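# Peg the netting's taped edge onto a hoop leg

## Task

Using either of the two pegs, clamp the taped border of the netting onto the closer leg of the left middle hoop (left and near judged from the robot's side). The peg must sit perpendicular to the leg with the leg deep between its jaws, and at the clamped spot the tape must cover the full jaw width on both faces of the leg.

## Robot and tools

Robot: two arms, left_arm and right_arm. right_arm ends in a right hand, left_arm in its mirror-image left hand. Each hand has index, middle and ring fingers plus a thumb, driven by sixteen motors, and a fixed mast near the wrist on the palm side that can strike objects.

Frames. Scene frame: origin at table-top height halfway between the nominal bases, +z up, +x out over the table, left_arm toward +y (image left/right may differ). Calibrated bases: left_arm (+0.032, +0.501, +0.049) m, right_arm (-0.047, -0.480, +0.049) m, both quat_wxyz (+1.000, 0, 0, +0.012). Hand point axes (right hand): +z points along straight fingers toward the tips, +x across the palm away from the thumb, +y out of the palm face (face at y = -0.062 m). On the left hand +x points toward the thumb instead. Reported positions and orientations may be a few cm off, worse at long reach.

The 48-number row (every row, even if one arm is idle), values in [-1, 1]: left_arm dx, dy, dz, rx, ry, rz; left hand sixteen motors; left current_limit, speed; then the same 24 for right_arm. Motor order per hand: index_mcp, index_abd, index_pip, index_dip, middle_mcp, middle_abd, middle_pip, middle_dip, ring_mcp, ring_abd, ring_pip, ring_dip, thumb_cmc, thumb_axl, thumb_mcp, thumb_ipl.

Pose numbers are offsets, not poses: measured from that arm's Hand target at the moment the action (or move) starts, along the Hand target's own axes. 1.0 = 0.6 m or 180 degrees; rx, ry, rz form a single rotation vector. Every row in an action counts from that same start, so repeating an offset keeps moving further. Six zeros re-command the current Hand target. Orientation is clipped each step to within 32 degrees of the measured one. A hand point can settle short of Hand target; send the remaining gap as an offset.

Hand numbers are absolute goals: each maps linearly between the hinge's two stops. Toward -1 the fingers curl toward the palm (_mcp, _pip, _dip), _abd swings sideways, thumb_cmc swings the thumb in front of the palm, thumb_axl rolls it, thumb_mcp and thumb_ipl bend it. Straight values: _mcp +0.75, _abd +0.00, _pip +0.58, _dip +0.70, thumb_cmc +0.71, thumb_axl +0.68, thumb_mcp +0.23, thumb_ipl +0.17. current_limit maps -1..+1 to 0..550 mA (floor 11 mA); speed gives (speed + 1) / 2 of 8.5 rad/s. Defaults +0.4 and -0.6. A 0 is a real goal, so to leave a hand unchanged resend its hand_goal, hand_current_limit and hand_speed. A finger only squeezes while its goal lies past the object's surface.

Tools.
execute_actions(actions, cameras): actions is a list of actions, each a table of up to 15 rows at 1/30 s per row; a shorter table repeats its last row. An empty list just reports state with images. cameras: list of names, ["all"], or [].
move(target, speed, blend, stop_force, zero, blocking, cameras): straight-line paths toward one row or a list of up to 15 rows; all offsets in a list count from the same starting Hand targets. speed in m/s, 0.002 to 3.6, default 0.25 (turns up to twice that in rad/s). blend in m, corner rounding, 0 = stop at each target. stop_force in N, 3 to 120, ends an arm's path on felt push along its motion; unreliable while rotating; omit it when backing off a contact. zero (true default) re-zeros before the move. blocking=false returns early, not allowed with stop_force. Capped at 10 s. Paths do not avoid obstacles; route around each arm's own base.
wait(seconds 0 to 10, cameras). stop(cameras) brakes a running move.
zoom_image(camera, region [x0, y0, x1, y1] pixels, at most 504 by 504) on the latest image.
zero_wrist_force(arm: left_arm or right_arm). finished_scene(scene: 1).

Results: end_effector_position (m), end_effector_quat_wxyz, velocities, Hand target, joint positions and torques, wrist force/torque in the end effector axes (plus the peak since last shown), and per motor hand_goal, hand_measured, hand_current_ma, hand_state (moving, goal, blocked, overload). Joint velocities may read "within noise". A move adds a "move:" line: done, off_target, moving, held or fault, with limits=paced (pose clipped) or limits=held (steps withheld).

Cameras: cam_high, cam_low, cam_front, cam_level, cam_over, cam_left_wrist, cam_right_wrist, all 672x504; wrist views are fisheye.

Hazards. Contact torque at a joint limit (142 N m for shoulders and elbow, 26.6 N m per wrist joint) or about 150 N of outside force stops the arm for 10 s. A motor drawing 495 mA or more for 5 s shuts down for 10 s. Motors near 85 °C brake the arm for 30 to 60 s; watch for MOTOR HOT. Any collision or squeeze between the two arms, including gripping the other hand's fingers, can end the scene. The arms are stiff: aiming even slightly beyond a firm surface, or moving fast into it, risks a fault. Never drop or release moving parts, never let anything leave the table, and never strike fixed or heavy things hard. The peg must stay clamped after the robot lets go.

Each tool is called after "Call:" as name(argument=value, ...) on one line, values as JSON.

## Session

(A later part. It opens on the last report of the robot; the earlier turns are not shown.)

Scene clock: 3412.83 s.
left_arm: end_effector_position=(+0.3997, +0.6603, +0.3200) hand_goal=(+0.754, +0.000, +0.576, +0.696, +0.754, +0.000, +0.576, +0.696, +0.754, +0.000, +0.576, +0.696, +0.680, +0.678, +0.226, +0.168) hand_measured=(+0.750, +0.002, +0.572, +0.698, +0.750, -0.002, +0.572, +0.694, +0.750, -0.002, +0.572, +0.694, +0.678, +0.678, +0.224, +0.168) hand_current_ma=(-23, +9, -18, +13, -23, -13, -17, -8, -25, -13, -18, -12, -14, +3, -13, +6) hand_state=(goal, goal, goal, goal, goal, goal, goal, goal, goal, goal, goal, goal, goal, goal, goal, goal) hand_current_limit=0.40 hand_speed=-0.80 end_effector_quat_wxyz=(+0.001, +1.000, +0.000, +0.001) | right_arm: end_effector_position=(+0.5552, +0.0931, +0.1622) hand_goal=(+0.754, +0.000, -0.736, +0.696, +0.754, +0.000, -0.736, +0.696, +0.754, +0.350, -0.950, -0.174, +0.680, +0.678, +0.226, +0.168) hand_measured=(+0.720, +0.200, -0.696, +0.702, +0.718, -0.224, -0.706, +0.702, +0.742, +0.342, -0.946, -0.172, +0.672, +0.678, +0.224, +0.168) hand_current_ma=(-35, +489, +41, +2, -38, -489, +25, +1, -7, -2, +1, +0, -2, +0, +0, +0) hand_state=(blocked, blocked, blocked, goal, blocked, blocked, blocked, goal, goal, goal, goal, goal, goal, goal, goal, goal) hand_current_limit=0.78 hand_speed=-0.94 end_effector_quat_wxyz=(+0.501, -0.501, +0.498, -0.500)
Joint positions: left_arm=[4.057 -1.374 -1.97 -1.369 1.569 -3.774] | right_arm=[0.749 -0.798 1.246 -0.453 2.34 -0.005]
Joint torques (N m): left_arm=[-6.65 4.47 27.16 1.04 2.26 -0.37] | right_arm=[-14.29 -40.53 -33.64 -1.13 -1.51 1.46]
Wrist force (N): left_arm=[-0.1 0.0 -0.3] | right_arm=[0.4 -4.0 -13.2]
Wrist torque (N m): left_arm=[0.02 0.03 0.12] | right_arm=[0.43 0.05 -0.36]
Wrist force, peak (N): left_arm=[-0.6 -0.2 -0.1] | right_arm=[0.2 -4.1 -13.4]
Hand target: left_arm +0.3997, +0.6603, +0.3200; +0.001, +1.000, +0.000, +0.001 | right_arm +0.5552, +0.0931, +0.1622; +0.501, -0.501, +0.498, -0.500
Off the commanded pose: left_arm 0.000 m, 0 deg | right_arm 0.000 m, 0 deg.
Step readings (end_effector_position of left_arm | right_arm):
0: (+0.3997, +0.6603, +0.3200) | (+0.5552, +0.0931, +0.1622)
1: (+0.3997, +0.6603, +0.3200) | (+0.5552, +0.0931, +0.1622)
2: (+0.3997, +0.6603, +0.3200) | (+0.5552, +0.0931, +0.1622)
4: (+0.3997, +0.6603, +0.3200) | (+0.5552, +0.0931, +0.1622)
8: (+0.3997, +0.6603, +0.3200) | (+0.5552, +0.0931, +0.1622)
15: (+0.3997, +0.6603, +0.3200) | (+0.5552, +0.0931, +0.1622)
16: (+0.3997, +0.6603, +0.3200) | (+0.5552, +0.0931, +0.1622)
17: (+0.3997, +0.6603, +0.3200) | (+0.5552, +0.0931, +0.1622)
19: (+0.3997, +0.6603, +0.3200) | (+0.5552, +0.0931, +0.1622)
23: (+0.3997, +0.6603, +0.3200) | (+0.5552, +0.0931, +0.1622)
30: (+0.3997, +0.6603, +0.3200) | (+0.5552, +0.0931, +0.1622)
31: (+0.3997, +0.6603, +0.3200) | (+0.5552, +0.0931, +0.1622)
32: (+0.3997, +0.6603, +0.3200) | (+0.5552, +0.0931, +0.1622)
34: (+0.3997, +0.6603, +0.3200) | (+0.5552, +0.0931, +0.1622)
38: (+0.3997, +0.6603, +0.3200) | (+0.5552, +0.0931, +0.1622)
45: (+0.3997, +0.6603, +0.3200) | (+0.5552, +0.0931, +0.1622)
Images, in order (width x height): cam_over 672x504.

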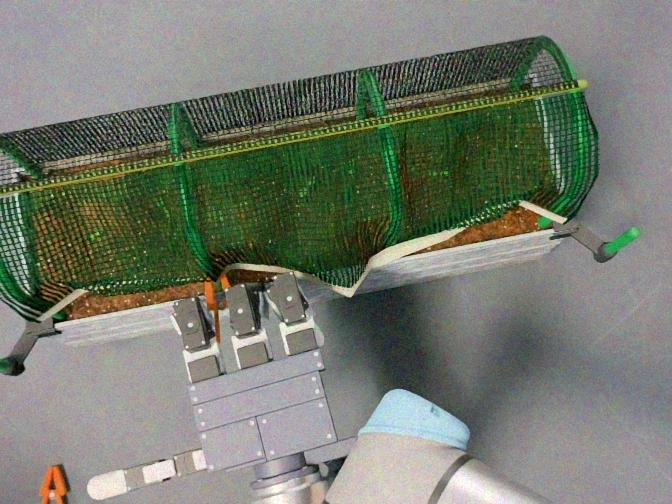

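Call:
execute_actions(actions=[[[0,0,0,0,0,0,0.754,0,0.576,0.696,0.754,0,0.576,0.696,0.754,0,0.576,0.696,0.68,0.678,0.226,0.168,0.4,-0.8,0,0,0,0,0,0,0.754,0.0,-0.737,0.696,0.754,0.0,-0.737,0.696,0.754,0.55,-0.95,-0.174,0.68,0.678,0.226,0.168,0.78,-0.94]],[[0,0,0,0,0,0,0.754,0,0.576,0.696,0.754,0,0.576,0.696,0.754,0,0.576,0.696,0.68,0.678,0.226,0.168,0.4,-0.8,0,0,0,0,0,0,0.754,0.0,-0.737,0.696,0.754,0.0,-0.737,0.696,0.754,0.55,-0.95,-0.174,0.68,0.678,0.226,0.168,0.78,-0.94]],[[0,0,0,0,0,0,0.754,0,0.576,0.696,0.754,0,0.576,0.696,0.754,0,0.576,0.696,0.68,0.678,0.226,0.168,0.4,-0.8,0,0,0,0,0,0,0.754,0.0,-0.737,0.696,0.754,0.0,-0.737,0.696,0.754,0.55,-0.95,-0.174,0.68,0.678,0.226,0.168,0.78,-0.94]]], cameras=["cam_over"])

Call:
zoom_image(camera="cam_over", region=[165, 250, 315, 370])

Scene clock: 3424.70 s.
left_arm: end_effector_position=(+0.3997, +0.6603, +0.3200) hand_goal=(+0.754, +0.000, +0.576, +0.696, +0.754, +0.000, +0.576, +0.696, +0.754, +0.000, +0.576, +0.696, +0.680, +0.678, +0.226, +0.168) hand_measured=(+0.750, +0.002, +0.572, +0.698, +0.750, -0.002, +0.572, +0.694, +0.750, -0.002, +0.572, +0.694, +0.678, +0.678, +0.224, +0.168) hand_current_ma=(-23, +9, -18, +13, -23, -13, -17, -8, -25, -13, -18, -12, -14, +3, -13, +6) hand_state=(goal, goal, goal, goal, goal, goal, goal, goal, goal, goal, goal, goal, goal, goal, goal, goal) hand_current_limit=0.40 hand_speed=-0.80 end_effector_quat_wxyz=(+0.001, +1.000, +0.000, +0.001) | right_arm: end_effector_position=(+0.5552, +0.0931, +0.1622) hand_goal=(+0.754, +0.000, -0.736, +0.696, +0.754, +0.000, -0.736, +0.696, +0.754, +0.550, -0.950, -0.174, +0.680, +0.678, +0.226, +0.168) hand_measured=(+0.718, +0.200, -0.696, +0.702, +0.718, -0.224, -0.714, +0.702, +0.748, +0.430, -0.950, -0.172, +0.672, +0.678, +0.224, +0.168) hand_current_ma=(-38, +490, +41, +2, -38, -489, +15, +2, -1, -221, +0, +0, -2, +0, +0, +0) hand_state=(blocked, blocked, blocked, goal, blocked, blocked, blocked, goal, goal, blocked, goal, goal, goal, goal, goal, goal) hand_current_limit=0.78 hand_speed=-0.94 end_effector_quat_wxyz=(+0.501, -0.501, +0.498, -0.500)
Joint positions: left_arm=[4.057 -1.374 -1.97 -1.369 1.569 -3.774] | right_arm=[0.749 -0.798 1.246 -0.453 2.34 -0.005]
Joint torques (N m): left_arm=[-7.06 3.69 26.99 1.14 2.28 -0.38] | right_arm=[-11.9 -40.09 -32.09 -1.03 -1.39 1.18]
Wrist force (N): left_arm=[-0.1 -0.5 -0.3] | right_arm=[0.0 -3.9 -10.1]
Wrist torque (N m): left_arm=[-0.05 0.04 0.12] | right_arm=[0.31 0.02 -0.36]
Wrist force, peak (N): left_arm=[-0.1 -0.7 0.2] | right_arm=[0.3 -4.0 -13.5]
Hand target: left_arm +0.3997, +0.6603, +0.3200; +0.001, +1.000, +0.000, +0.001 | right_arm +0.5552, +0.0931, +0.1622; +0.501, -0.501, +0.498, -0.500
Off the commanded pose: left_arm 0.000 m, 0 deg | right_arm 0.000 m, 0 deg.
Step readings (end_effector_position of left_arm | right_arm):
0: (+0.3997, +0.6603, +0.3200) | (+0.5552, +0.0931, +0.1622)
1: (+0.3997, +0.6603, +0.3200) | (+0.5552, +0.0931, +0.1622)
2: (+0.3997, +0.6603, +0.3200) | (+0.5552, +0.0931, +0.1622)
4: (+0.3997, +0.6603, +0.3200) | (+0.5552, +0.0931, +0.1622)
8: (+0.3997, +0.6603, +0.3200) | (+0.5552, +0.0931, +0.1622)
15: (+0.3997, +0.6603, +0.3200) | (+0.5552, +0.0931, +0.1622)
16: (+0.3997, +0.6603, +0.3200) | (+0.5552, +0.0931, +0.1622)
17: (+0.3997, +0.6603, +0.3200) | (+0.5552, +0.0931, +0.1622)
19: (+0.3997, +0.6603, +0.3200) | (+0.5552, +0.0931, +0.1622)
23: (+0.3997, +0.6603, +0.3200) | (+0.5552, +0.0931, +0.1622)
30: (+0.3997, +0.6603, +0.3200) | (+0.5552, +0.0931, +0.1622)
31: (+0.3997, +0.6603, +0.3200) | (+0.5552, +0.0931, +0.1622)
32: (+0.3997, +0.6603, +0.3200) | (+0.5552, +0.0931, +0.1622)
34: (+0.3997, +0.6603, +0.3200) | (+0.5552, +0.0931, +0.1622)
38: (+0.3997, +0.6603, +0.3200) | (+0.5552, +0.0931, +0.1622)
45: (+0.3997, +0.6603, +0.3200) | (+0.5552, +0.0931, +0.1622)
Images, in order (width x height): cam_over 672x504.

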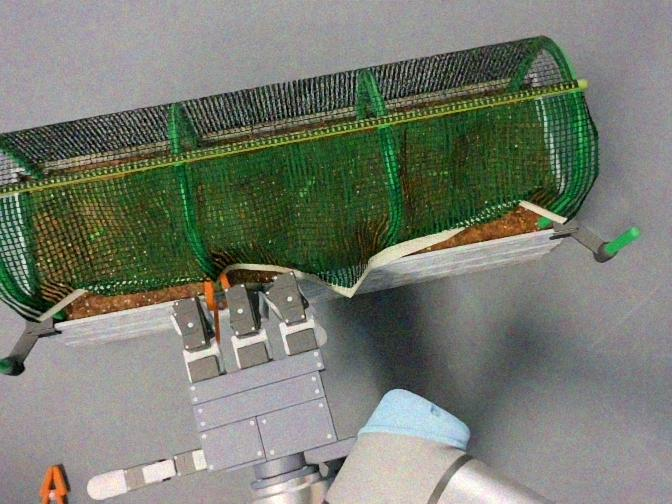

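Scaled by 3.360 from the camera's 672x504 image, which has a finer 960x720 frame.

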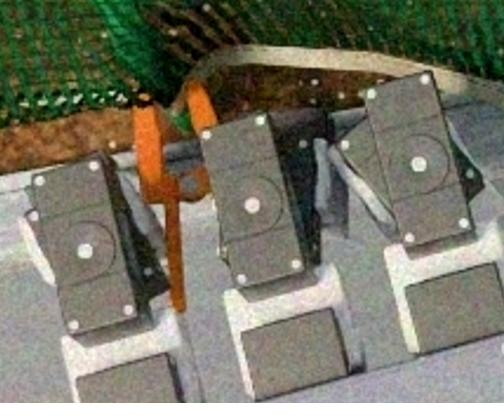

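Call:
execute_actions(actions=[[[0,0,0,0,0,0,0.754,0,0.576,0.696,0.754,0,0.576,0.696,0.754,0,0.576,0.696,0.68,0.678,0.226,0.168,0.4,-0.8,0,0,0,0,0,0,0.754,0.0,-0.737,0.696,0.754,0.0,-0.737,0.696,0.754,0.75,-0.95,-0.174,0.68,0.678,0.226,0.168,0.78,-0.94]],[[0,0,0,0,0,0,0.754,0,0.576,0.696,0.754,0,0.576,0.696,0.754,0,0.576,0.696,0.68,0.678,0.226,0.168,0.4,-0.8,0,0,0,0,0,0,0.754,0.0,-0.737,0.696,0.754,0.0,-0.737,0.696,0.754,0.75,-0.95,-0.174,0.68,0.678,0.226,0.168,0.78,-0.94]],[[0,0,0,0,0,0,0.754,0,0.576,0.696,0.754,0,0.576,0.696,0.754,0,0.576,0.696,0.68,0.678,0.226,0.168,0.4,-0.8,0,0,0,0,0,0,0.754,0.0,-0.737,0.696,0.754,0.0,-0.737,0.696,0.754,0.75,-0.95,-0.174,0.68,0.678,0.226,0.168,0.78,-0.94]]], cameras=["cam_over"])

Call:
zoom_image(camera="cam_over", region=[175, 255, 235, 315])

Scene clock: 3447.07 s.
left_arm: end_effector_position=(+0.3997, +0.6603, +0.3200) hand_goal=(+0.754, +0.000, +0.576, +0.696, +0.754, +0.000, +0.576, +0.696, +0.754, +0.000, +0.576, +0.696, +0.680, +0.678, +0.226, +0.168) hand_measured=(+0.750, +0.002, +0.572, +0.698, +0.750, -0.002, +0.572, +0.694, +0.750, -0.002, +0.572, +0.694, +0.678, +0.678, +0.224, +0.168) hand_current_ma=(-23, +9, -18, +13, -23, -13, -17, -8, -25, -13, -18, -12, -14, +3, -13, +6) hand_state=(goal, goal, goal, goal, goal, goal, goal, goal, goal, goal, goal, goal, goal, goal, goal, goal) hand_current_limit=0.40 hand_speed=-0.80 end_effector_quat_wxyz=(+0.001, +1.000, +0.000, +0.001) | right_arm: end_effector_position=(+0.5552, +0.0931, +0.1622) hand_goal=(+0.754, +0.000, -0.736, +0.696, +0.754, +0.000, -0.736, +0.696, +0.754, +0.750, -0.950, -0.174, +0.680, +0.678, +0.226, +0.168) hand_measured=(+0.718, +0.200, -0.696, +0.702, +0.720, -0.224, -0.722, +0.706, +0.754, +0.458, -0.952, -0.172, +0.672, +0.678, +0.224, +0.168) hand_current_ma=(-39, +489, +41, +2, -35, -489, +7, +4, +0, -489, +0, +0, -2, +0, +0, +0) hand_state=(blocked, blocked, blocked, goal, blocked, blocked, goal, goal, goal, blocked, goal, goal, goal, goal, goal, goal) hand_current_limit=0.78 hand_speed=-0.94 end_effector_quat_wxyz=(+0.501, -0.501, +0.498, -0.500)
Joint positions: left_arm=[4.057 -1.374 -1.97 -1.369 1.569 -3.774] | right_arm=[0.749 -0.798 1.246 -0.453 2.34 -0.005]
Joint torques (N m): left_arm=[-6.72 4.15 27.15 1.19 2.29 -0.36] | right_arm=[-2.23 -40.74 -27.42 -1.21 -1.12 1.31]
Wrist force (N): left_arm=[0.0 -0.3 -0.3] | right_arm=[-0.3 -3.9 -8.2]
Wrist torque (N m): left_arm=[-0.03 0.03 0.13] | right_arm=[0.22 -0.02 -0.37]
Wrist force, peak (N): left_arm=[-0.2 -0.7 -0.3] | right_arm=[-0.2 -4.1 -10.4]
Hand target: left_arm +0.3997, +0.6603, +0.3200; +0.001, +1.000, +0.000, +0.001 | right_arm +0.5552, +0.0931, +0.1622; +0.501, -0.501, +0.498, -0.500
Off the commanded pose: left_arm 0.000 m, 0 deg | right_arm 0.000 m, 0 deg.
Step readings (end_effector_position of left_arm | right_arm):
0: (+0.3997, +0.6603, +0.3200) | (+0.5552, +0.0931, +0.1622)
1: (+0.3997, +0.6603, +0.3200) | (+0.5552, +0.0931, +0.1622)
2: (+0.3997, +0.6603, +0.3200) | (+0.5552, +0.0931, +0.1622)
4: (+0.3997, +0.6603, +0.3200) | (+0.5552, +0.0931, +0.1622)
8: (+0.3997, +0.6603, +0.3200) | (+0.5552, +0.0931, +0.1622)
15: (+0.3997, +0.6603, +0.3200) | (+0.5552, +0.0931, +0.1622)
16: (+0.3997, +0.6603, +0.3200) | (+0.5552, +0.0931, +0.1622)
17: (+0.3997, +0.6603, +0.3200) | (+0.5552, +0.0931, +0.1622)
19: (+0.3997, +0.6603, +0.3200) | (+0.5552, +0.0931, +0.1622)
23: (+0.3997, +0.6603, +0.3200) | (+0.5552, +0.0931, +0.1622)
30: (+0.3997, +0.6603, +0.3200) | (+0.5552, +0.0931, +0.1622)
31: (+0.3997, +0.6603, +0.3200) | (+0.5552, +0.0931, +0.1622)
32: (+0.3997, +0.6603, +0.3200) | (+0.5552, +0.0931, +0.1622)
34: (+0.3997, +0.6603, +0.3200) | (+0.5552, +0.0931, +0.1622)
38: (+0.3997, +0.6603, +0.3200) | (+0.5552, +0.0931, +0.1622)
45: (+0.3997, +0.6603, +0.3200) | (+0.5552, +0.0931, +0.1622)
Images, in order (width x height): cam_over 672x504.

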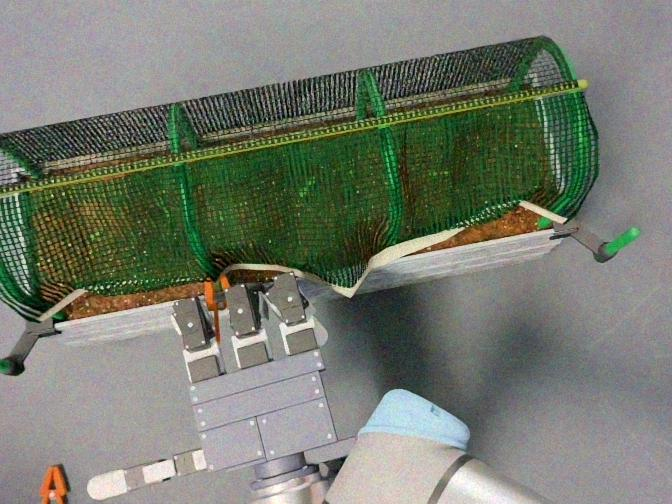

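Scaled by 8.400 from the camera's 672x504 image, which has a finer 960x720 frame.

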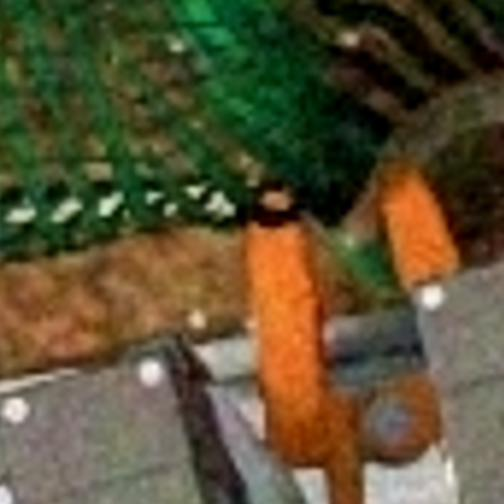

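Call:
move(target=[[0,0,0,0,0,0,0.754,0,0.576,0.696,0.754,0,0.576,0.696,0.754,0,0.576,0.696,0.68,0.678,0.226,0.168,0.4,-0.8,0,0,0.0017,0,0,0,0.754,0.0,-0.737,0.696,0.754,0.0,-0.737,0.696,0.754,0.25,-0.95,-0.174,0.68,0.678,0.226,0.168,0.78,-0.94],[0,0,0,0,0,0,0.754,0,0.576,0.696,0.754,0,0.576,0.696,0.754,0,0.576,0.696,0.68,0.678,0.226,0.168,0.4,-0.8,0.0066,0,0.0017,0,-0.0167,0,0.754,0.0,-0.737,0.696,0.754,0.0,-0.737,0.696,0.754,0.25,-0.95,-0.174,0.68,0.678,0.226,0.168,0.78,-0.94],[0,0,0,0,0,0,0.754,0,0.576,0.696,0.754,0,0.576,0.696,0.754,0,0.576,0.696,0.68,0.678,0.226,0.168,0.4,-0.8,-0.0066,0,0.0017,0,0.0167,0,0.754,0.0,-0.737,0.696,0.754,0.0,-0.737,0.696,0.754,0.25,-0.95,-0.174,0.68,0.678,0.226,0.168,0.78,-0.94],[0,0,0,0,0,0,0.754,0,0.576,0.696,0.754,0,0.576,0.696,0.754,0,0.576,0.696,0.68,0.678,0.226,0.168,0.4,-0.8,0.0066,0,0.0017,0,-0.0167,0,0.754,0.0,-0.737,0.696,0.754,0.0,-0.737,0.696,0.754,0.25,-0.95,-0.174,0.68,0.678,0.226,0.168,0.78,-0.94],[0,0,0,0,0,0,0.754,0,0.576,0.696,0.754,0,0.576,0.696,0.754,0,0.576,0.696,0.68,0.678,0.226,0.168,0.4,-0.8,0,0,0.0017,0,0,0,0.754,0.0,-0.737,0.696,0.754,0.0,-0.737,0.696,0.754,0.25,-0.95,-0.174,0.68,0.678,0.226,0.168,0.78,-0.94]], speed=0.06, blend=[0,0.002,0.002,0.002,0], cameras=["cam_over","cam_front","cam_right_wrist"])

Call:
zoom_image(camera="cam_over", region=[175, 255, 235, 315])

Call:
zoom_image(camera="cam_front", region=[270, 260, 320, 310])

Call:
zoom_image(camera="cam_right_wrist", region=[345, 90, 425, 170])

Scene clock: 3524.60 s.
left_arm: end_effector_position=(+0.3997, +0.6603, +0.3200) hand_goal=(+0.754, +0.000, +0.576, +0.696, +0.754, +0.000, +0.576, +0.696, +0.754, +0.000, +0.576, +0.696, +0.680, +0.678, +0.226, +0.168) hand_measured=(+0.750, +0.002, +0.572, +0.698, +0.750, -0.002, +0.572, +0.694, +0.750, -0.002, +0.572, +0.694, +0.678, +0.678, +0.224, +0.168) hand_current_ma=(-23, +9, -18, +13, -23, -13, -17, -8, -25, -13, -18, -12, -14, +3, -13, +6) hand_state=(goal, goal, goal, goal, goal, goal, goal, goal, goal, goal, goal, goal, goal, goal, goal, goal) hand_current_limit=0.40 hand_speed=-0.80 end_effector_quat_wxyz=(+0.001, +1.000, +0.000, +0.001) | right_arm: end_effector_position=(+0.5562, +0.0931, +0.1622) hand_goal=(+0.754, +0.000, -0.736, +0.696, +0.754, +0.000, -0.736, +0.696, +0.754, +0.250, -0.950, -0.174, +0.680, +0.678, +0.226, +0.168) hand_measured=(+0.714, +0.200, -0.700, +0.702, +0.716, -0.224, -0.718, +0.706, +0.750, +0.252, -0.950, -0.172, +0.672, +0.678, +0.224, +0.168) hand_current_ma=(-47, +489, +36, +2, -40, -489, +10, +4, -1, +0, +0, +0, -2, +0, +0, +0) hand_state=(blocked, blocked, blocked, goal, blocked, blocked, goal, goal, goal, goal, goal, goal, goal, goal, goal, goal) hand_current_limit=0.78 hand_speed=-0.94 end_effector_quat_wxyz=(+0.501, -0.501, +0.498, -0.500)
Joint positions: left_arm=[4.057 -1.374 -1.97 -1.369 1.569 -3.774] | right_arm=[0.747 -0.797 1.244 -0.452 2.338 -0.005]
Joint torques (N m): left_arm=[-6.98 4.13 26.94 1.1 2.29 -0.21] | right_arm=[1.54 -40.71 -33.84 -1.08 1.94 0.55]
Wrist force (N): left_arm=[-0.5 0.0 -0.4] | right_arm=[0.3 -3.0 -11.4]
Wrist torque (N m): left_arm=[0.02 0.09 0.09] | right_arm=[0.32 0.05 -0.19]
Wrist force, peak (N): left_arm=[-0.7 -0.2 0.0] | right_arm=[0.1 -3.8 -13.7]
Hand target: left_arm +0.3997, +0.6603, +0.3200; +0.001, +1.000, +0.000, +0.001 | right_arm +0.5562, +0.0932, +0.1622; +0.501, -0.501, +0.498, -0.500
Off the commanded pose: left_arm 0.000 m, 0 deg | right_arm 0.000 m, 0 deg.
move: done
camera_calibration:
cam_right_wrist: T_world_to_cam=[[0.0311876, 0.776403, -0.629464, 0.0466996], [-0.740418, 0.440995, 0.507253, 0.23918], [0.671423, 0.450246, 0.588616, -0.381982], [0, 0, 0, 1]] pos_world=[0.432108, 0.0302509, 0.132911]
Images, in order (width x height): cam_front 672x504, cam_over 672x504, cam_right_wrist 672x504.

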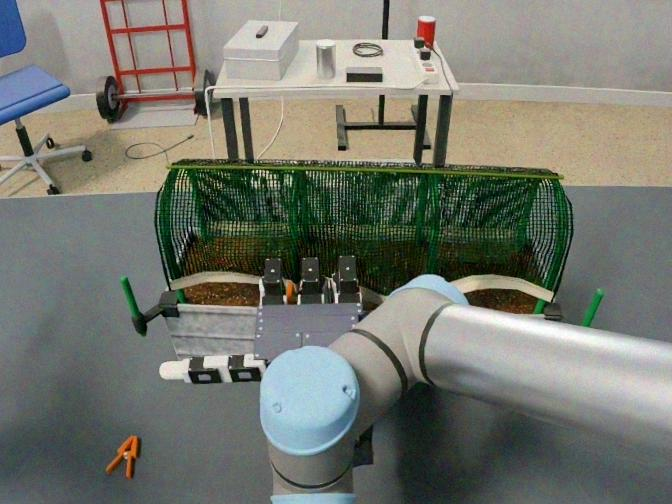

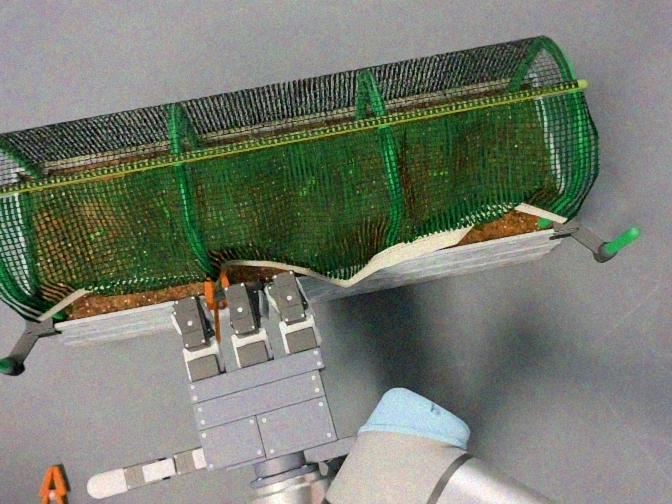

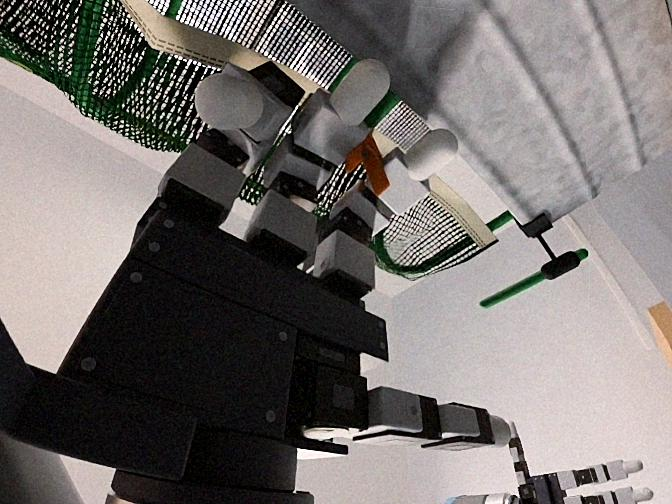

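Scaled by 8.400 from the camera's 672x504 image, which has a finer 960x720 frame.

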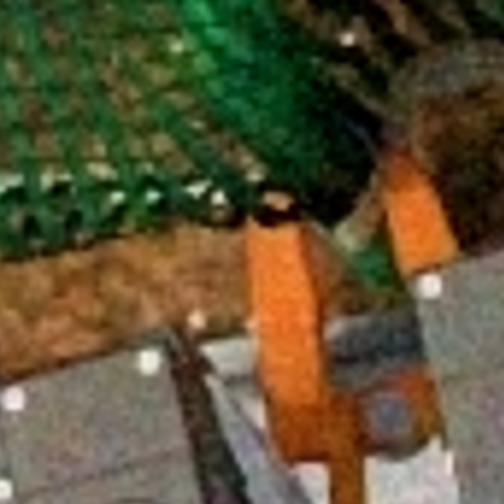

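Scaled by 10.080 from the camera's 672x504 image, which has a finer 960x720 frame.

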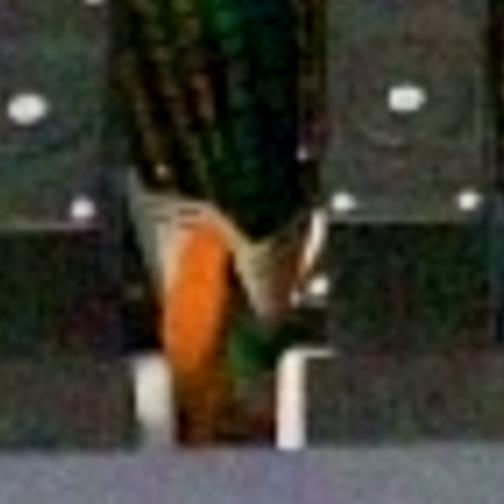

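Scaled by 6.300 from the camera's 672x504 image, which has a finer 960x720 frame.

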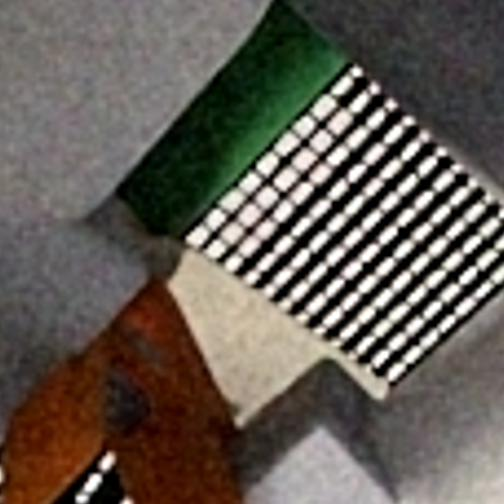

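Call:
move(target=[[0,0,0,0,0,0,0.754,0,0.576,0.696,0.754,0,0.576,0.696,0.754,0,0.576,0.696,0.68,0.678,0.226,0.168,0.4,-0.8,0,0,-0.0033,0,0,0,0.754,0.0,-0.737,0.696,0.754,0.0,-0.737,0.696,0.754,-0.3,-0.95,-0.174,0.68,0.678,0.226,0.168,0.78,-0.94]], speed=0.01, cameras=["cam_over","cam_front"])

Call:
zoom_image(camera="cam_over", region=[175, 255, 235, 315])

Call:
zoom_image(camera="cam_front", region=[270, 260, 320, 310])

Scene clock: 3615.53 s.
left_arm: end_effector_position=(+0.3997, +0.6603, +0.3200) hand_goal=(+0.754, +0.000, +0.576, +0.696, +0.754, +0.000, +0.576, +0.696, +0.754, +0.000, +0.576, +0.696, +0.680, +0.678, +0.226, +0.168) hand_measured=(+0.750, +0.002, +0.572, +0.698, +0.750, -0.002, +0.572, +0.694, +0.750, -0.002, +0.572, +0.694, +0.678, +0.678, +0.224, +0.168) hand_current_ma=(-23, +9, -18, +13, -23, -13, -17, -8, -25, -13, -18, -12, -14, +3, -13, +6) hand_state=(goal, goal, goal, goal, goal, goal, goal, goal, goal, goal, goal, goal, goal, goal, goal, goal) hand_current_limit=0.40 hand_speed=-0.80 end_effector_quat_wxyz=(+0.001, +1.000, +0.000, +0.001) | right_arm: end_effector_position=(+0.5542, +0.0931, +0.1622) hand_goal=(+0.754, +0.000, -0.736, +0.696, +0.754, +0.000, -0.736, +0.696, +0.754, -0.300, -0.950, -0.174, +0.680, +0.678, +0.226, +0.168) hand_measured=(+0.716, +0.200, -0.694, +0.702, +0.716, -0.224, -0.706, +0.702, +0.750, -0.298, -0.950, -0.172, +0.672, +0.678, +0.224, +0.168) hand_current_ma=(-42, +490, +46, +2, -40, -489, +25, +2, -1, +0, +0, +0, -2, +0, +0, +0) hand_state=(blocked, blocked, blocked, goal, blocked, blocked, blocked, goal, goal, goal, goal, goal, goal, goal, goal, goal) hand_current_limit=0.78 hand_speed=-0.94 end_effector_quat_wxyz=(+0.501, -0.501, +0.498, -0.500)
Joint positions: left_arm=[4.057 -1.374 -1.97 -1.369 1.569 -3.774] | right_arm=[0.75 -0.799 1.248 -0.454 2.341 -0.005]
Joint torques (N m): left_arm=[-6.75 4.04 26.85 1.05 2.2 -0.25] | right_arm=[4.02 -61.4 -8.51 -3.36 1.61 -0.44]
Wrist force (N): left_arm=[0.1 0.0 -0.1] | right_arm=[0.1 -1.7 -4.1]
Wrist torque (N m): left_arm=[0.00 0.02 0.12] | right_arm=[-0.02 0.01 -0.18]
Wrist force, peak (N): left_arm=[-0.6 -0.5 -0.1] | right_arm=[0.3 -3.3 -11.7]
Hand target: left_arm +0.3997, +0.6603, +0.3200; +0.001, +1.000, +0.000, +0.001 | right_arm +0.5542, +0.0931, +0.1622; +0.501, -0.501, +0.498, -0.500
Off the commanded pose: left_arm 0.000 m, 0 deg | right_arm 0.000 m, 0 deg.
move: done
Images, in order (width x height): cam_front 672x504, cam_over 672x504.

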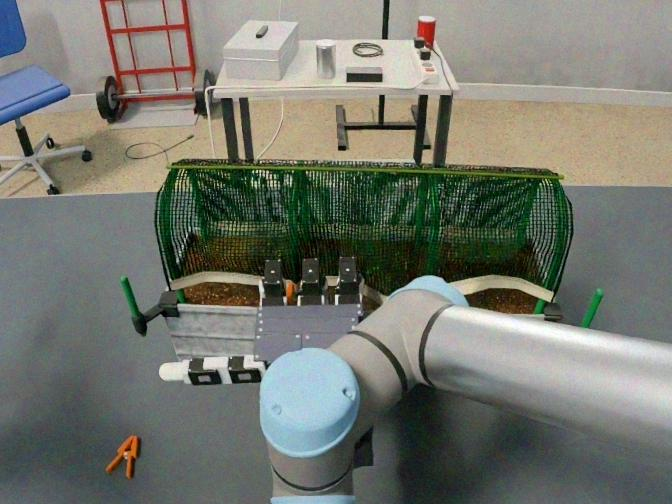

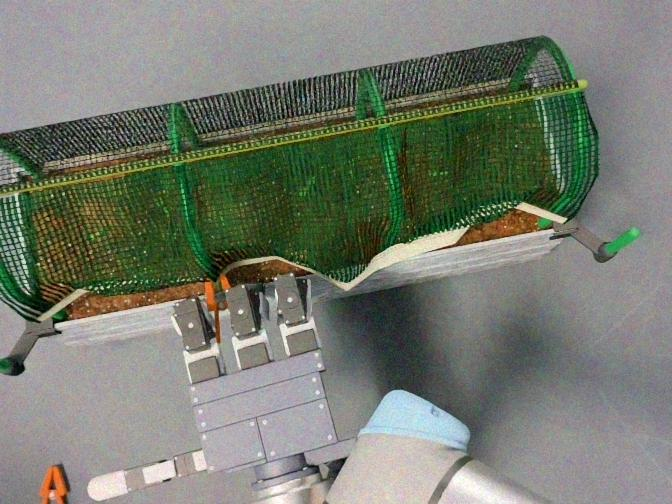

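Scaled by 8.400 from the camera's 672x504 image, which has a finer 960x720 frame.

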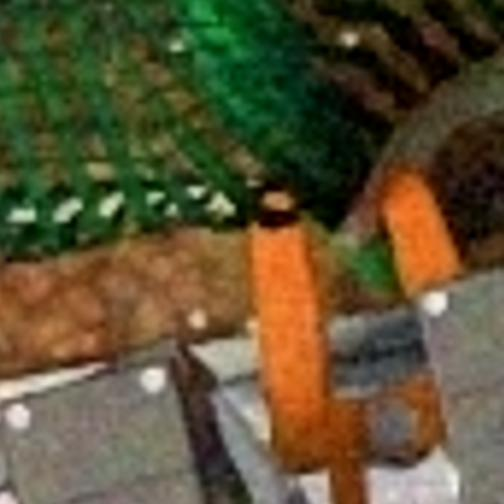

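Scaled by 10.080 from the camera's 672x504 image, which has a finer 960x720 frame.

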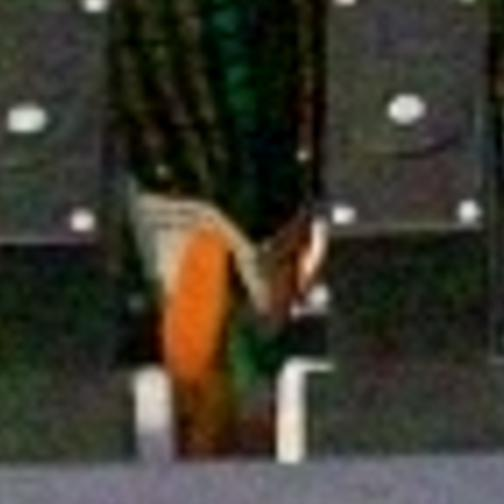

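Call:
execute_actions(actions=[[[0,0,0,0,0,0,0.754,0,0.576,0.696,0.754,0,0.576,0.696,0.754,0,0.576,0.696,0.68,0.678,0.226,0.168,0.4,-0.8,0,0,0,0,0,0,0.754,0.0,-0.737,0.696,0.754,0.0,-0.737,0.696,0.754,-0.3,-0.95,-0.174,0.68,0.678,0.226,0.168,1.0,-0.94]],[[0,0,0,0,0,0,0.754,0,0.576,0.696,0.754,0,0.576,0.696,0.754,0,0.576,0.696,0.68,0.678,0.226,0.168,0.4,-0.8,0,0,0.0018,0,0,0,0.754,0.0,-0.737,0.696,0.754,0.0,-0.737,0.696,0.754,-0.3,-0.95,-0.174,0.68,0.678,0.226,0.168,1.0,-0.94],[0,0,0,0,0,0,0.754,0,0.576,0.696,0.754,0,0.576,0.696,0.754,0,0.576,0.696,0.68,0.678,0.226,0.168,0.4,-0.8,0,0,0.0036,0,0,0,0.754,0.0,-0.737,0.696,0.754,0.0,-0.737,0.696,0.754,-0.3,-0.95,-0.174,0.68,0.678,0.226,0.168,1.0,-0.94],[0,0,0,0,0,0,0.754,0,0.576,0.696,0.754,0,0.576,0.696,0.754,0,0.576,0.696,0.68,0.678,0.226,0.168,0.4,-0.8,0,0,0.0055,0,0,0,0.754,0.0,-0.737,0.696,0.754,0.0,-0.737,0.696,0.754,-0.3,-0.95,-0.174,0.68,0.678,0.226,0.168,1.0,-0.94]],[[0,0,0,0,0,0,0.754,0,0.576,0.696,0.754,0,0.576,0.696,0.754,0,0.576,0.696,0.68,0.678,0.226,0.168,0.4,-0.8,0.0022,0,0,0,-0.0056,0,0.754,0.0,-0.737,0.696,0.754,0.0,-0.737,0.696,0.754,-0.3,-0.95,-0.174,0.68,0.678,0.226,0.168,1.0,-0.94],[0,0,0,0,0,0,0.754,0,0.576,0.696,0.754,0,0.576,0.696,0.754,0,0.576,0.696,0.68,0.678,0.226,0.168,0.4,-0.8,0.0044,0,0,0,-0.0111,0,0.754,0.0,-0.737,0.696,0.754,0.0,-0.737,0.696,0.754,-0.3,-0.95,-0.174,0.68,0.678,0.226,0.168,1.0,-0.94],[0,0,0,0,0,0,0.754,0,0.576,0.696,0.754,0,0.576,0.696,0.754,0,0.576,0.696,0.68,0.678,0.226,0.168,0.4,-0.8,0.0066,0,0,0,-0.0167,0,0.754,0.0,-0.737,0.696,0.754,0.0,-0.737,0.696,0.754,-0.3,-0.95,-0.174,0.68,0.678,0.226,0.168,1.0,-0.94]],[[0,0,0,0,0,0,0.754,0,0.576,0.696,0.754,0,0.576,0.696,0.754,0,0.576,0.696,0.68,0.678,0.226,0.168,0.4,-0.8,-0.0044,0,0,0,0.0111,0,0.754,0.0,-0.737,0.696,0.754,0.0,-0.737,0.696,0.754,-0.3,-0.95,-0.174,0.68,0.678,0.226,0.168,1.0,-0.94],[0,0,0,0,0,0,0.754,0,0.576,0.696,0.754,0,0.576,0.696,0.754,0,0.576,0.696,0.68,0.678,0.226,0.168,0.4,-0.8,-0.0088,0,0,0,0.0222,0,0.754,0.0,-0.737,0.696,0.754,0.0,-0.737,0.696,0.754,-0.3,-0.95,-0.174,0.68,0.678,0.226,0.168,1.0,-0.94],[0,0,0,0,0,0,0.754,0,0.576,0.696,0.754,0,0.576,0.696,0.754,0,0.576,0.696,0.68,0.678,0.226,0.168,0.4,-0.8,-0.0132,0,0,0,0.0333,0,0.754,0.0,-0.737,0.696,0.754,0.0,-0.737,0.696,0.754,-0.3,-0.95,-0.174,0.68,0.678,0.226,0.168,1.0,-0.94]],[[0,0,0,0,0,0,0.754,0,0.576,0.696,0.754,0,0.576,0.696,0.754,0,0.576,0.696,0.68,0.678,0.226,0.168,0.4,-0.8,0.0033,0,0,0,-0.0083,0,0.754,0.0,-0.737,0.696,0.754,0.0,-0.737,0.696,0.754,-0.3,-0.95,-0.174,0.68,0.678,0.226,0.168,1.0,-0.94],[0,0,0,0,0,0,0.754,0,0.576,0.696,0.754,0,0.576,0.696,0.754,0,0.576,0.696,0.68,0.678,0.226,0.168,0.4,-0.8,0.0066,0,0,0,-0.0167,0,0.754,0.0,-0.737,0.696,0.754,0.0,-0.737,0.696,0.754,-0.3,-0.95,-0.174,0.68,0.678,0.226,0.168,1.0,-0.94]],[[0,0,0,0,0,0,0.754,0,0.576,0.696,0.754,0,0.576,0.696,0.754,0,0.576,0.696,0.68,0.678,0.226,0.168,0.4,-0.8,0,0,0,0,0,0,0.754,0.0,-0.737,0.696,0.754,0.0,-0.737,0.696,0.754,-0.3,-0.95,-0.174,0.68,0.678,0.226,0.168,0.78,-0.94]]], cameras=["cam_over","cam_front","cam_right_wrist"])

Call:
zoom_image(camera="cam_over", region=[175, 255, 235, 315])

Call:
zoom_image(camera="cam_front", region=[270, 260, 320, 310])

Call:
zoom_image(camera="cam_right_wrist", region=[345, 90, 425, 170])

Scene clock: 3706.43 s.
left_arm: end_effector_position=(+0.3997, +0.6603, +0.3200) hand_goal=(+0.754, +0.000, +0.576, +0.696, +0.754, +0.000, +0.576, +0.696, +0.754, +0.000, +0.576, +0.696, +0.680, +0.678, +0.226, +0.168) hand_measured=(+0.750, +0.002, +0.572, +0.698, +0.750, -0.002, +0.572, +0.694, +0.750, -0.002, +0.572, +0.694, +0.678, +0.678, +0.224, +0.168) hand_current_ma=(-23, +9, -18, +13, -23, -13, -17, -8, -25, -13, -18, -12, -14, +3, -13, +6) hand_state=(goal, goal, goal, goal, goal, goal, goal, goal, goal, goal, goal, goal, goal, goal, goal, goal) hand_current_limit=0.40 hand_speed=-0.80 end_effector_quat_wxyz=(+0.001, +1.000, +0.000, +0.001) | right_arm: end_effector_position=(+0.5569, +0.0931, +0.1622) hand_goal=(+0.754, +0.000, -0.736, +0.696, +0.754, +0.000, -0.736, +0.696, +0.754, -0.300, -0.950, -0.174, +0.680, +0.678, +0.226, +0.168) hand_measured=(+0.714, +0.200, -0.698, +0.702, +0.712, -0.224, -0.708, +0.700, +0.750, -0.298, -0.950, -0.172, +0.672, +0.678, +0.224, +0.168) hand_current_ma=(-46, +489, +38, +1, -51, -489, +21, +1, -1, +0, +0, +0, -2, +0, +0, +0) hand_state=(blocked, blocked, blocked, goal, blocked, blocked, blocked, goal, goal, goal, goal, goal, goal, goal, goal, goal) hand_current_limit=0.78 hand_speed=-0.94 end_effector_quat_wxyz=(+0.501, -0.501, +0.498, -0.500)
Joint positions: left_arm=[4.057 -1.374 -1.97 -1.369 1.569 -3.774] | right_arm=[0.747 -0.796 1.242 -0.451 2.338 -0.005]
Joint torques (N m): left_arm=[-7 4.44 26.66 1.14 2.3 -0.23] | right_arm=[-10.45 -61.14 -8.71 -3.52 -1.82 -1.07]
Wrist force (N): left_arm=[0.0 -0.1 -0.2] | right_arm=[1.0 -2.1 -7.1]
Wrist torque (N m): left_arm=[0.01 0.03 0.13] | right_arm=[0.13 0.06 -0.25]
Wrist force, peak (N): left_arm=[-0.4 -0.5 -0.3] | right_arm=[0.9 -3.7 -14.3]
Hand target: left_arm +0.3997, +0.6603, +0.3200; +0.001, +1.000, +0.000, +0.001 | right_arm +0.5569, +0.0931, +0.1622; +0.501, -0.501, +0.498, -0.500
Off the commanded pose: left_arm 0.000 m, 0 deg | right_arm 0.000 m, 0 deg.
Step readings (end_effector_position of left_arm | right_arm):
0: (+0.3997, +0.6603, +0.3200) | (+0.5542, +0.0931, +0.1622)
1: (+0.3997, +0.6603, +0.3200) | (+0.5542, +0.0931, +0.1622)
2: (+0.3997, +0.6603, +0.3200) | (+0.5542, +0.0931, +0.1622)
4: (+0.3997, +0.6603, +0.3200) | (+0.5542, +0.0931, +0.1622)
8: (+0.3997, +0.6603, +0.3200) | (+0.5542, +0.0931, +0.1622)
15: (+0.3997, +0.6603, +0.3200) | (+0.5542, +0.0931, +0.1622)
16: (+0.3997, +0.6603, +0.3200) | (+0.5542, +0.0931, +0.1622)
17: (+0.3997, +0.6603, +0.3200) | (+0.5542, +0.0931, +0.1622)
19: (+0.3997, +0.6603, +0.3200) | (+0.5547, +0.0931, +0.1622)
23: (+0.3997, +0.6603, +0.3200) | (+0.5564, +0.0932, +0.1622)
30: (+0.3997, +0.6603, +0.3200) | (+0.5574, +0.0932, +0.1622)
31: (+0.3997, +0.6603, +0.3200) | (+0.5574, +0.0931, +0.1622)
32: (+0.3997, +0.6603, +0.3200) | (+0.5575, +0.0931, +0.1623)
34: (+0.3997, +0.6603, +0.3200) | (+0.5577, +0.0922, +0.1624)
38: (+0.3997, +0.6603, +0.3200) | (+0.5575, +0.0903, +0.1623)
45: (+0.3997, +0.6603, +0.3200) | (+0.5575, +0.0894, +0.1622)
46: (+0.3997, +0.6603, +0.3200) | (+0.5575, +0.0893, +0.1622)
47: (+0.3997, +0.6603, +0.3200) | (+0.5574, +0.0895, +0.1621)
49: (+0.3997, +0.6603, +0.3200) | (+0.5569, +0.0913, +0.1616)
53: (+0.3997, +0.6603, +0.3200) | (+0.5564, +0.0949, +0.1618)
60: (+0.3997, +0.6603, +0.3200) | (+0.5568, +0.0967, +0.1621)
61: (+0.3997, +0.6603, +0.3200) | (+0.5569, +0.0968, +0.1621)
62: (+0.3997, +0.6603, +0.3200) | (+0.5570, +0.0967, +0.1623)
64: (+0.3997, +0.6603, +0.3200) | (+0.5571, +0.0957, +0.1625)
68: (+0.3997, +0.6603, +0.3200) | (+0.5569, +0.0941, +0.1623)
75: (+0.3997, +0.6603, +0.3200) | (+0.5569, +0.0933, +0.1622)
76: (+0.3997, +0.6603, +0.3200) | (+0.5569, +0.0933, +0.1622)
77: (+0.3997, +0.6603, +0.3200) | (+0.5569, +0.0933, +0.1622)
79: (+0.3997, +0.6603, +0.3200) | (+0.5569, +0.0932, +0.1622)
83: (+0.3997, +0.6603, +0.3200) | (+0.5569, +0.0932, +0.1622)
90: (+0.3997, +0.6603, +0.3200) | (+0.5569, +0.0932, +0.1622)
camera_calibration:
cam_right_wrist: T_world_to_cam=[[0.0311997, 0.776409, -0.629457, 0.0465937], [-0.740353, 0.44104, 0.507308, 0.239618], [0.671494, 0.450193, 0.588577, -0.38252], [0, 0, 0, 1]] pos_world=[0.432808, 0.0303511, 0.132911]
Images, in order (width x height): cam_front 672x504, cam_over 672x504, cam_right_wrist 672x504.

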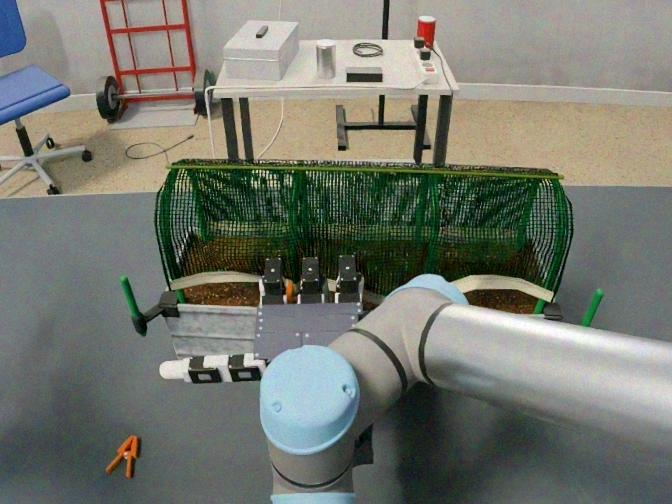

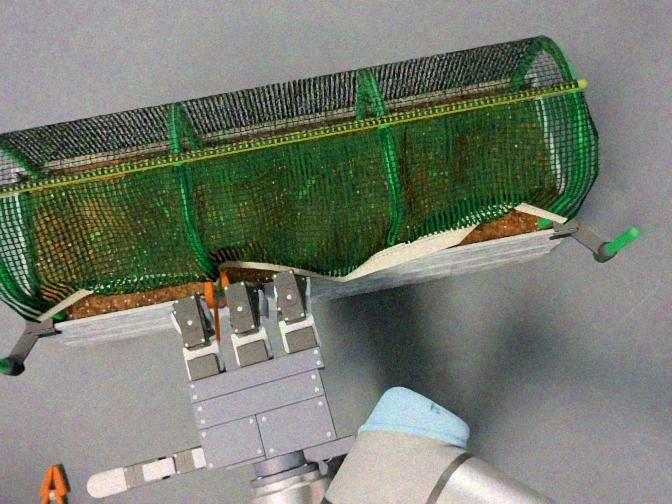

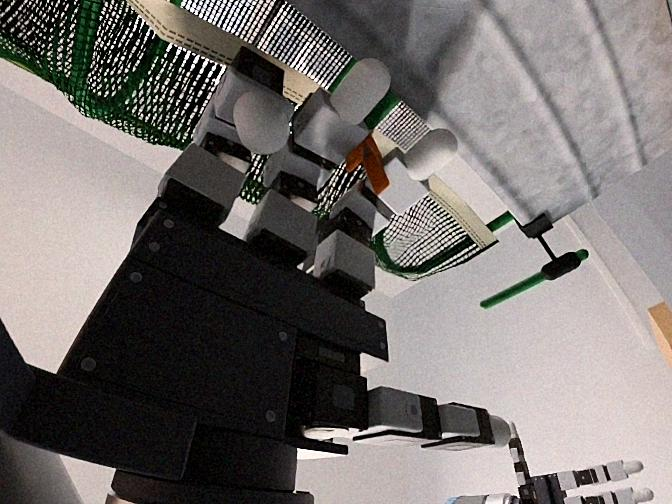

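Scaled by 8.400 from the camera's 672x504 image, which has a finer 960x720 frame.

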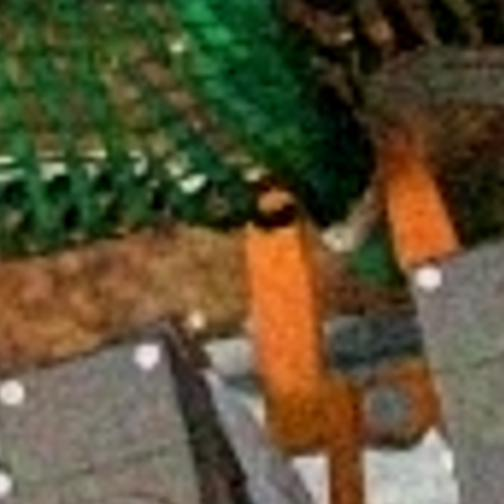

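Scaled by 10.080 from the camera's 672x504 image, which has a finer 960x720 frame.

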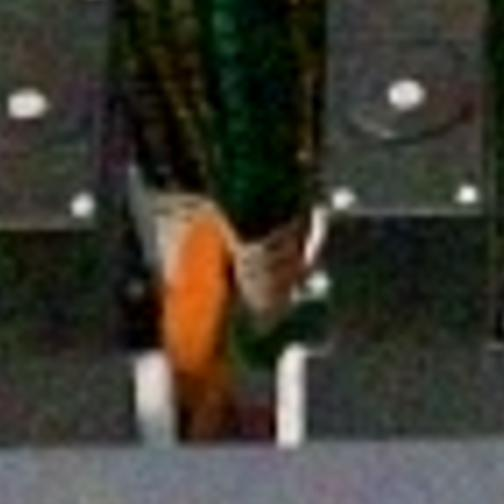

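Scaled by 6.300 from the camera's 672x504 image, which has a finer 960x720 frame.

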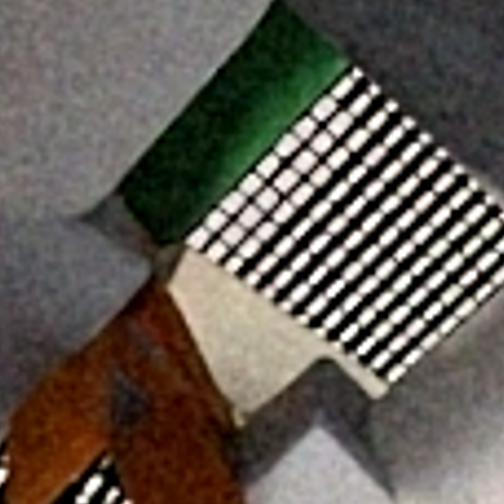

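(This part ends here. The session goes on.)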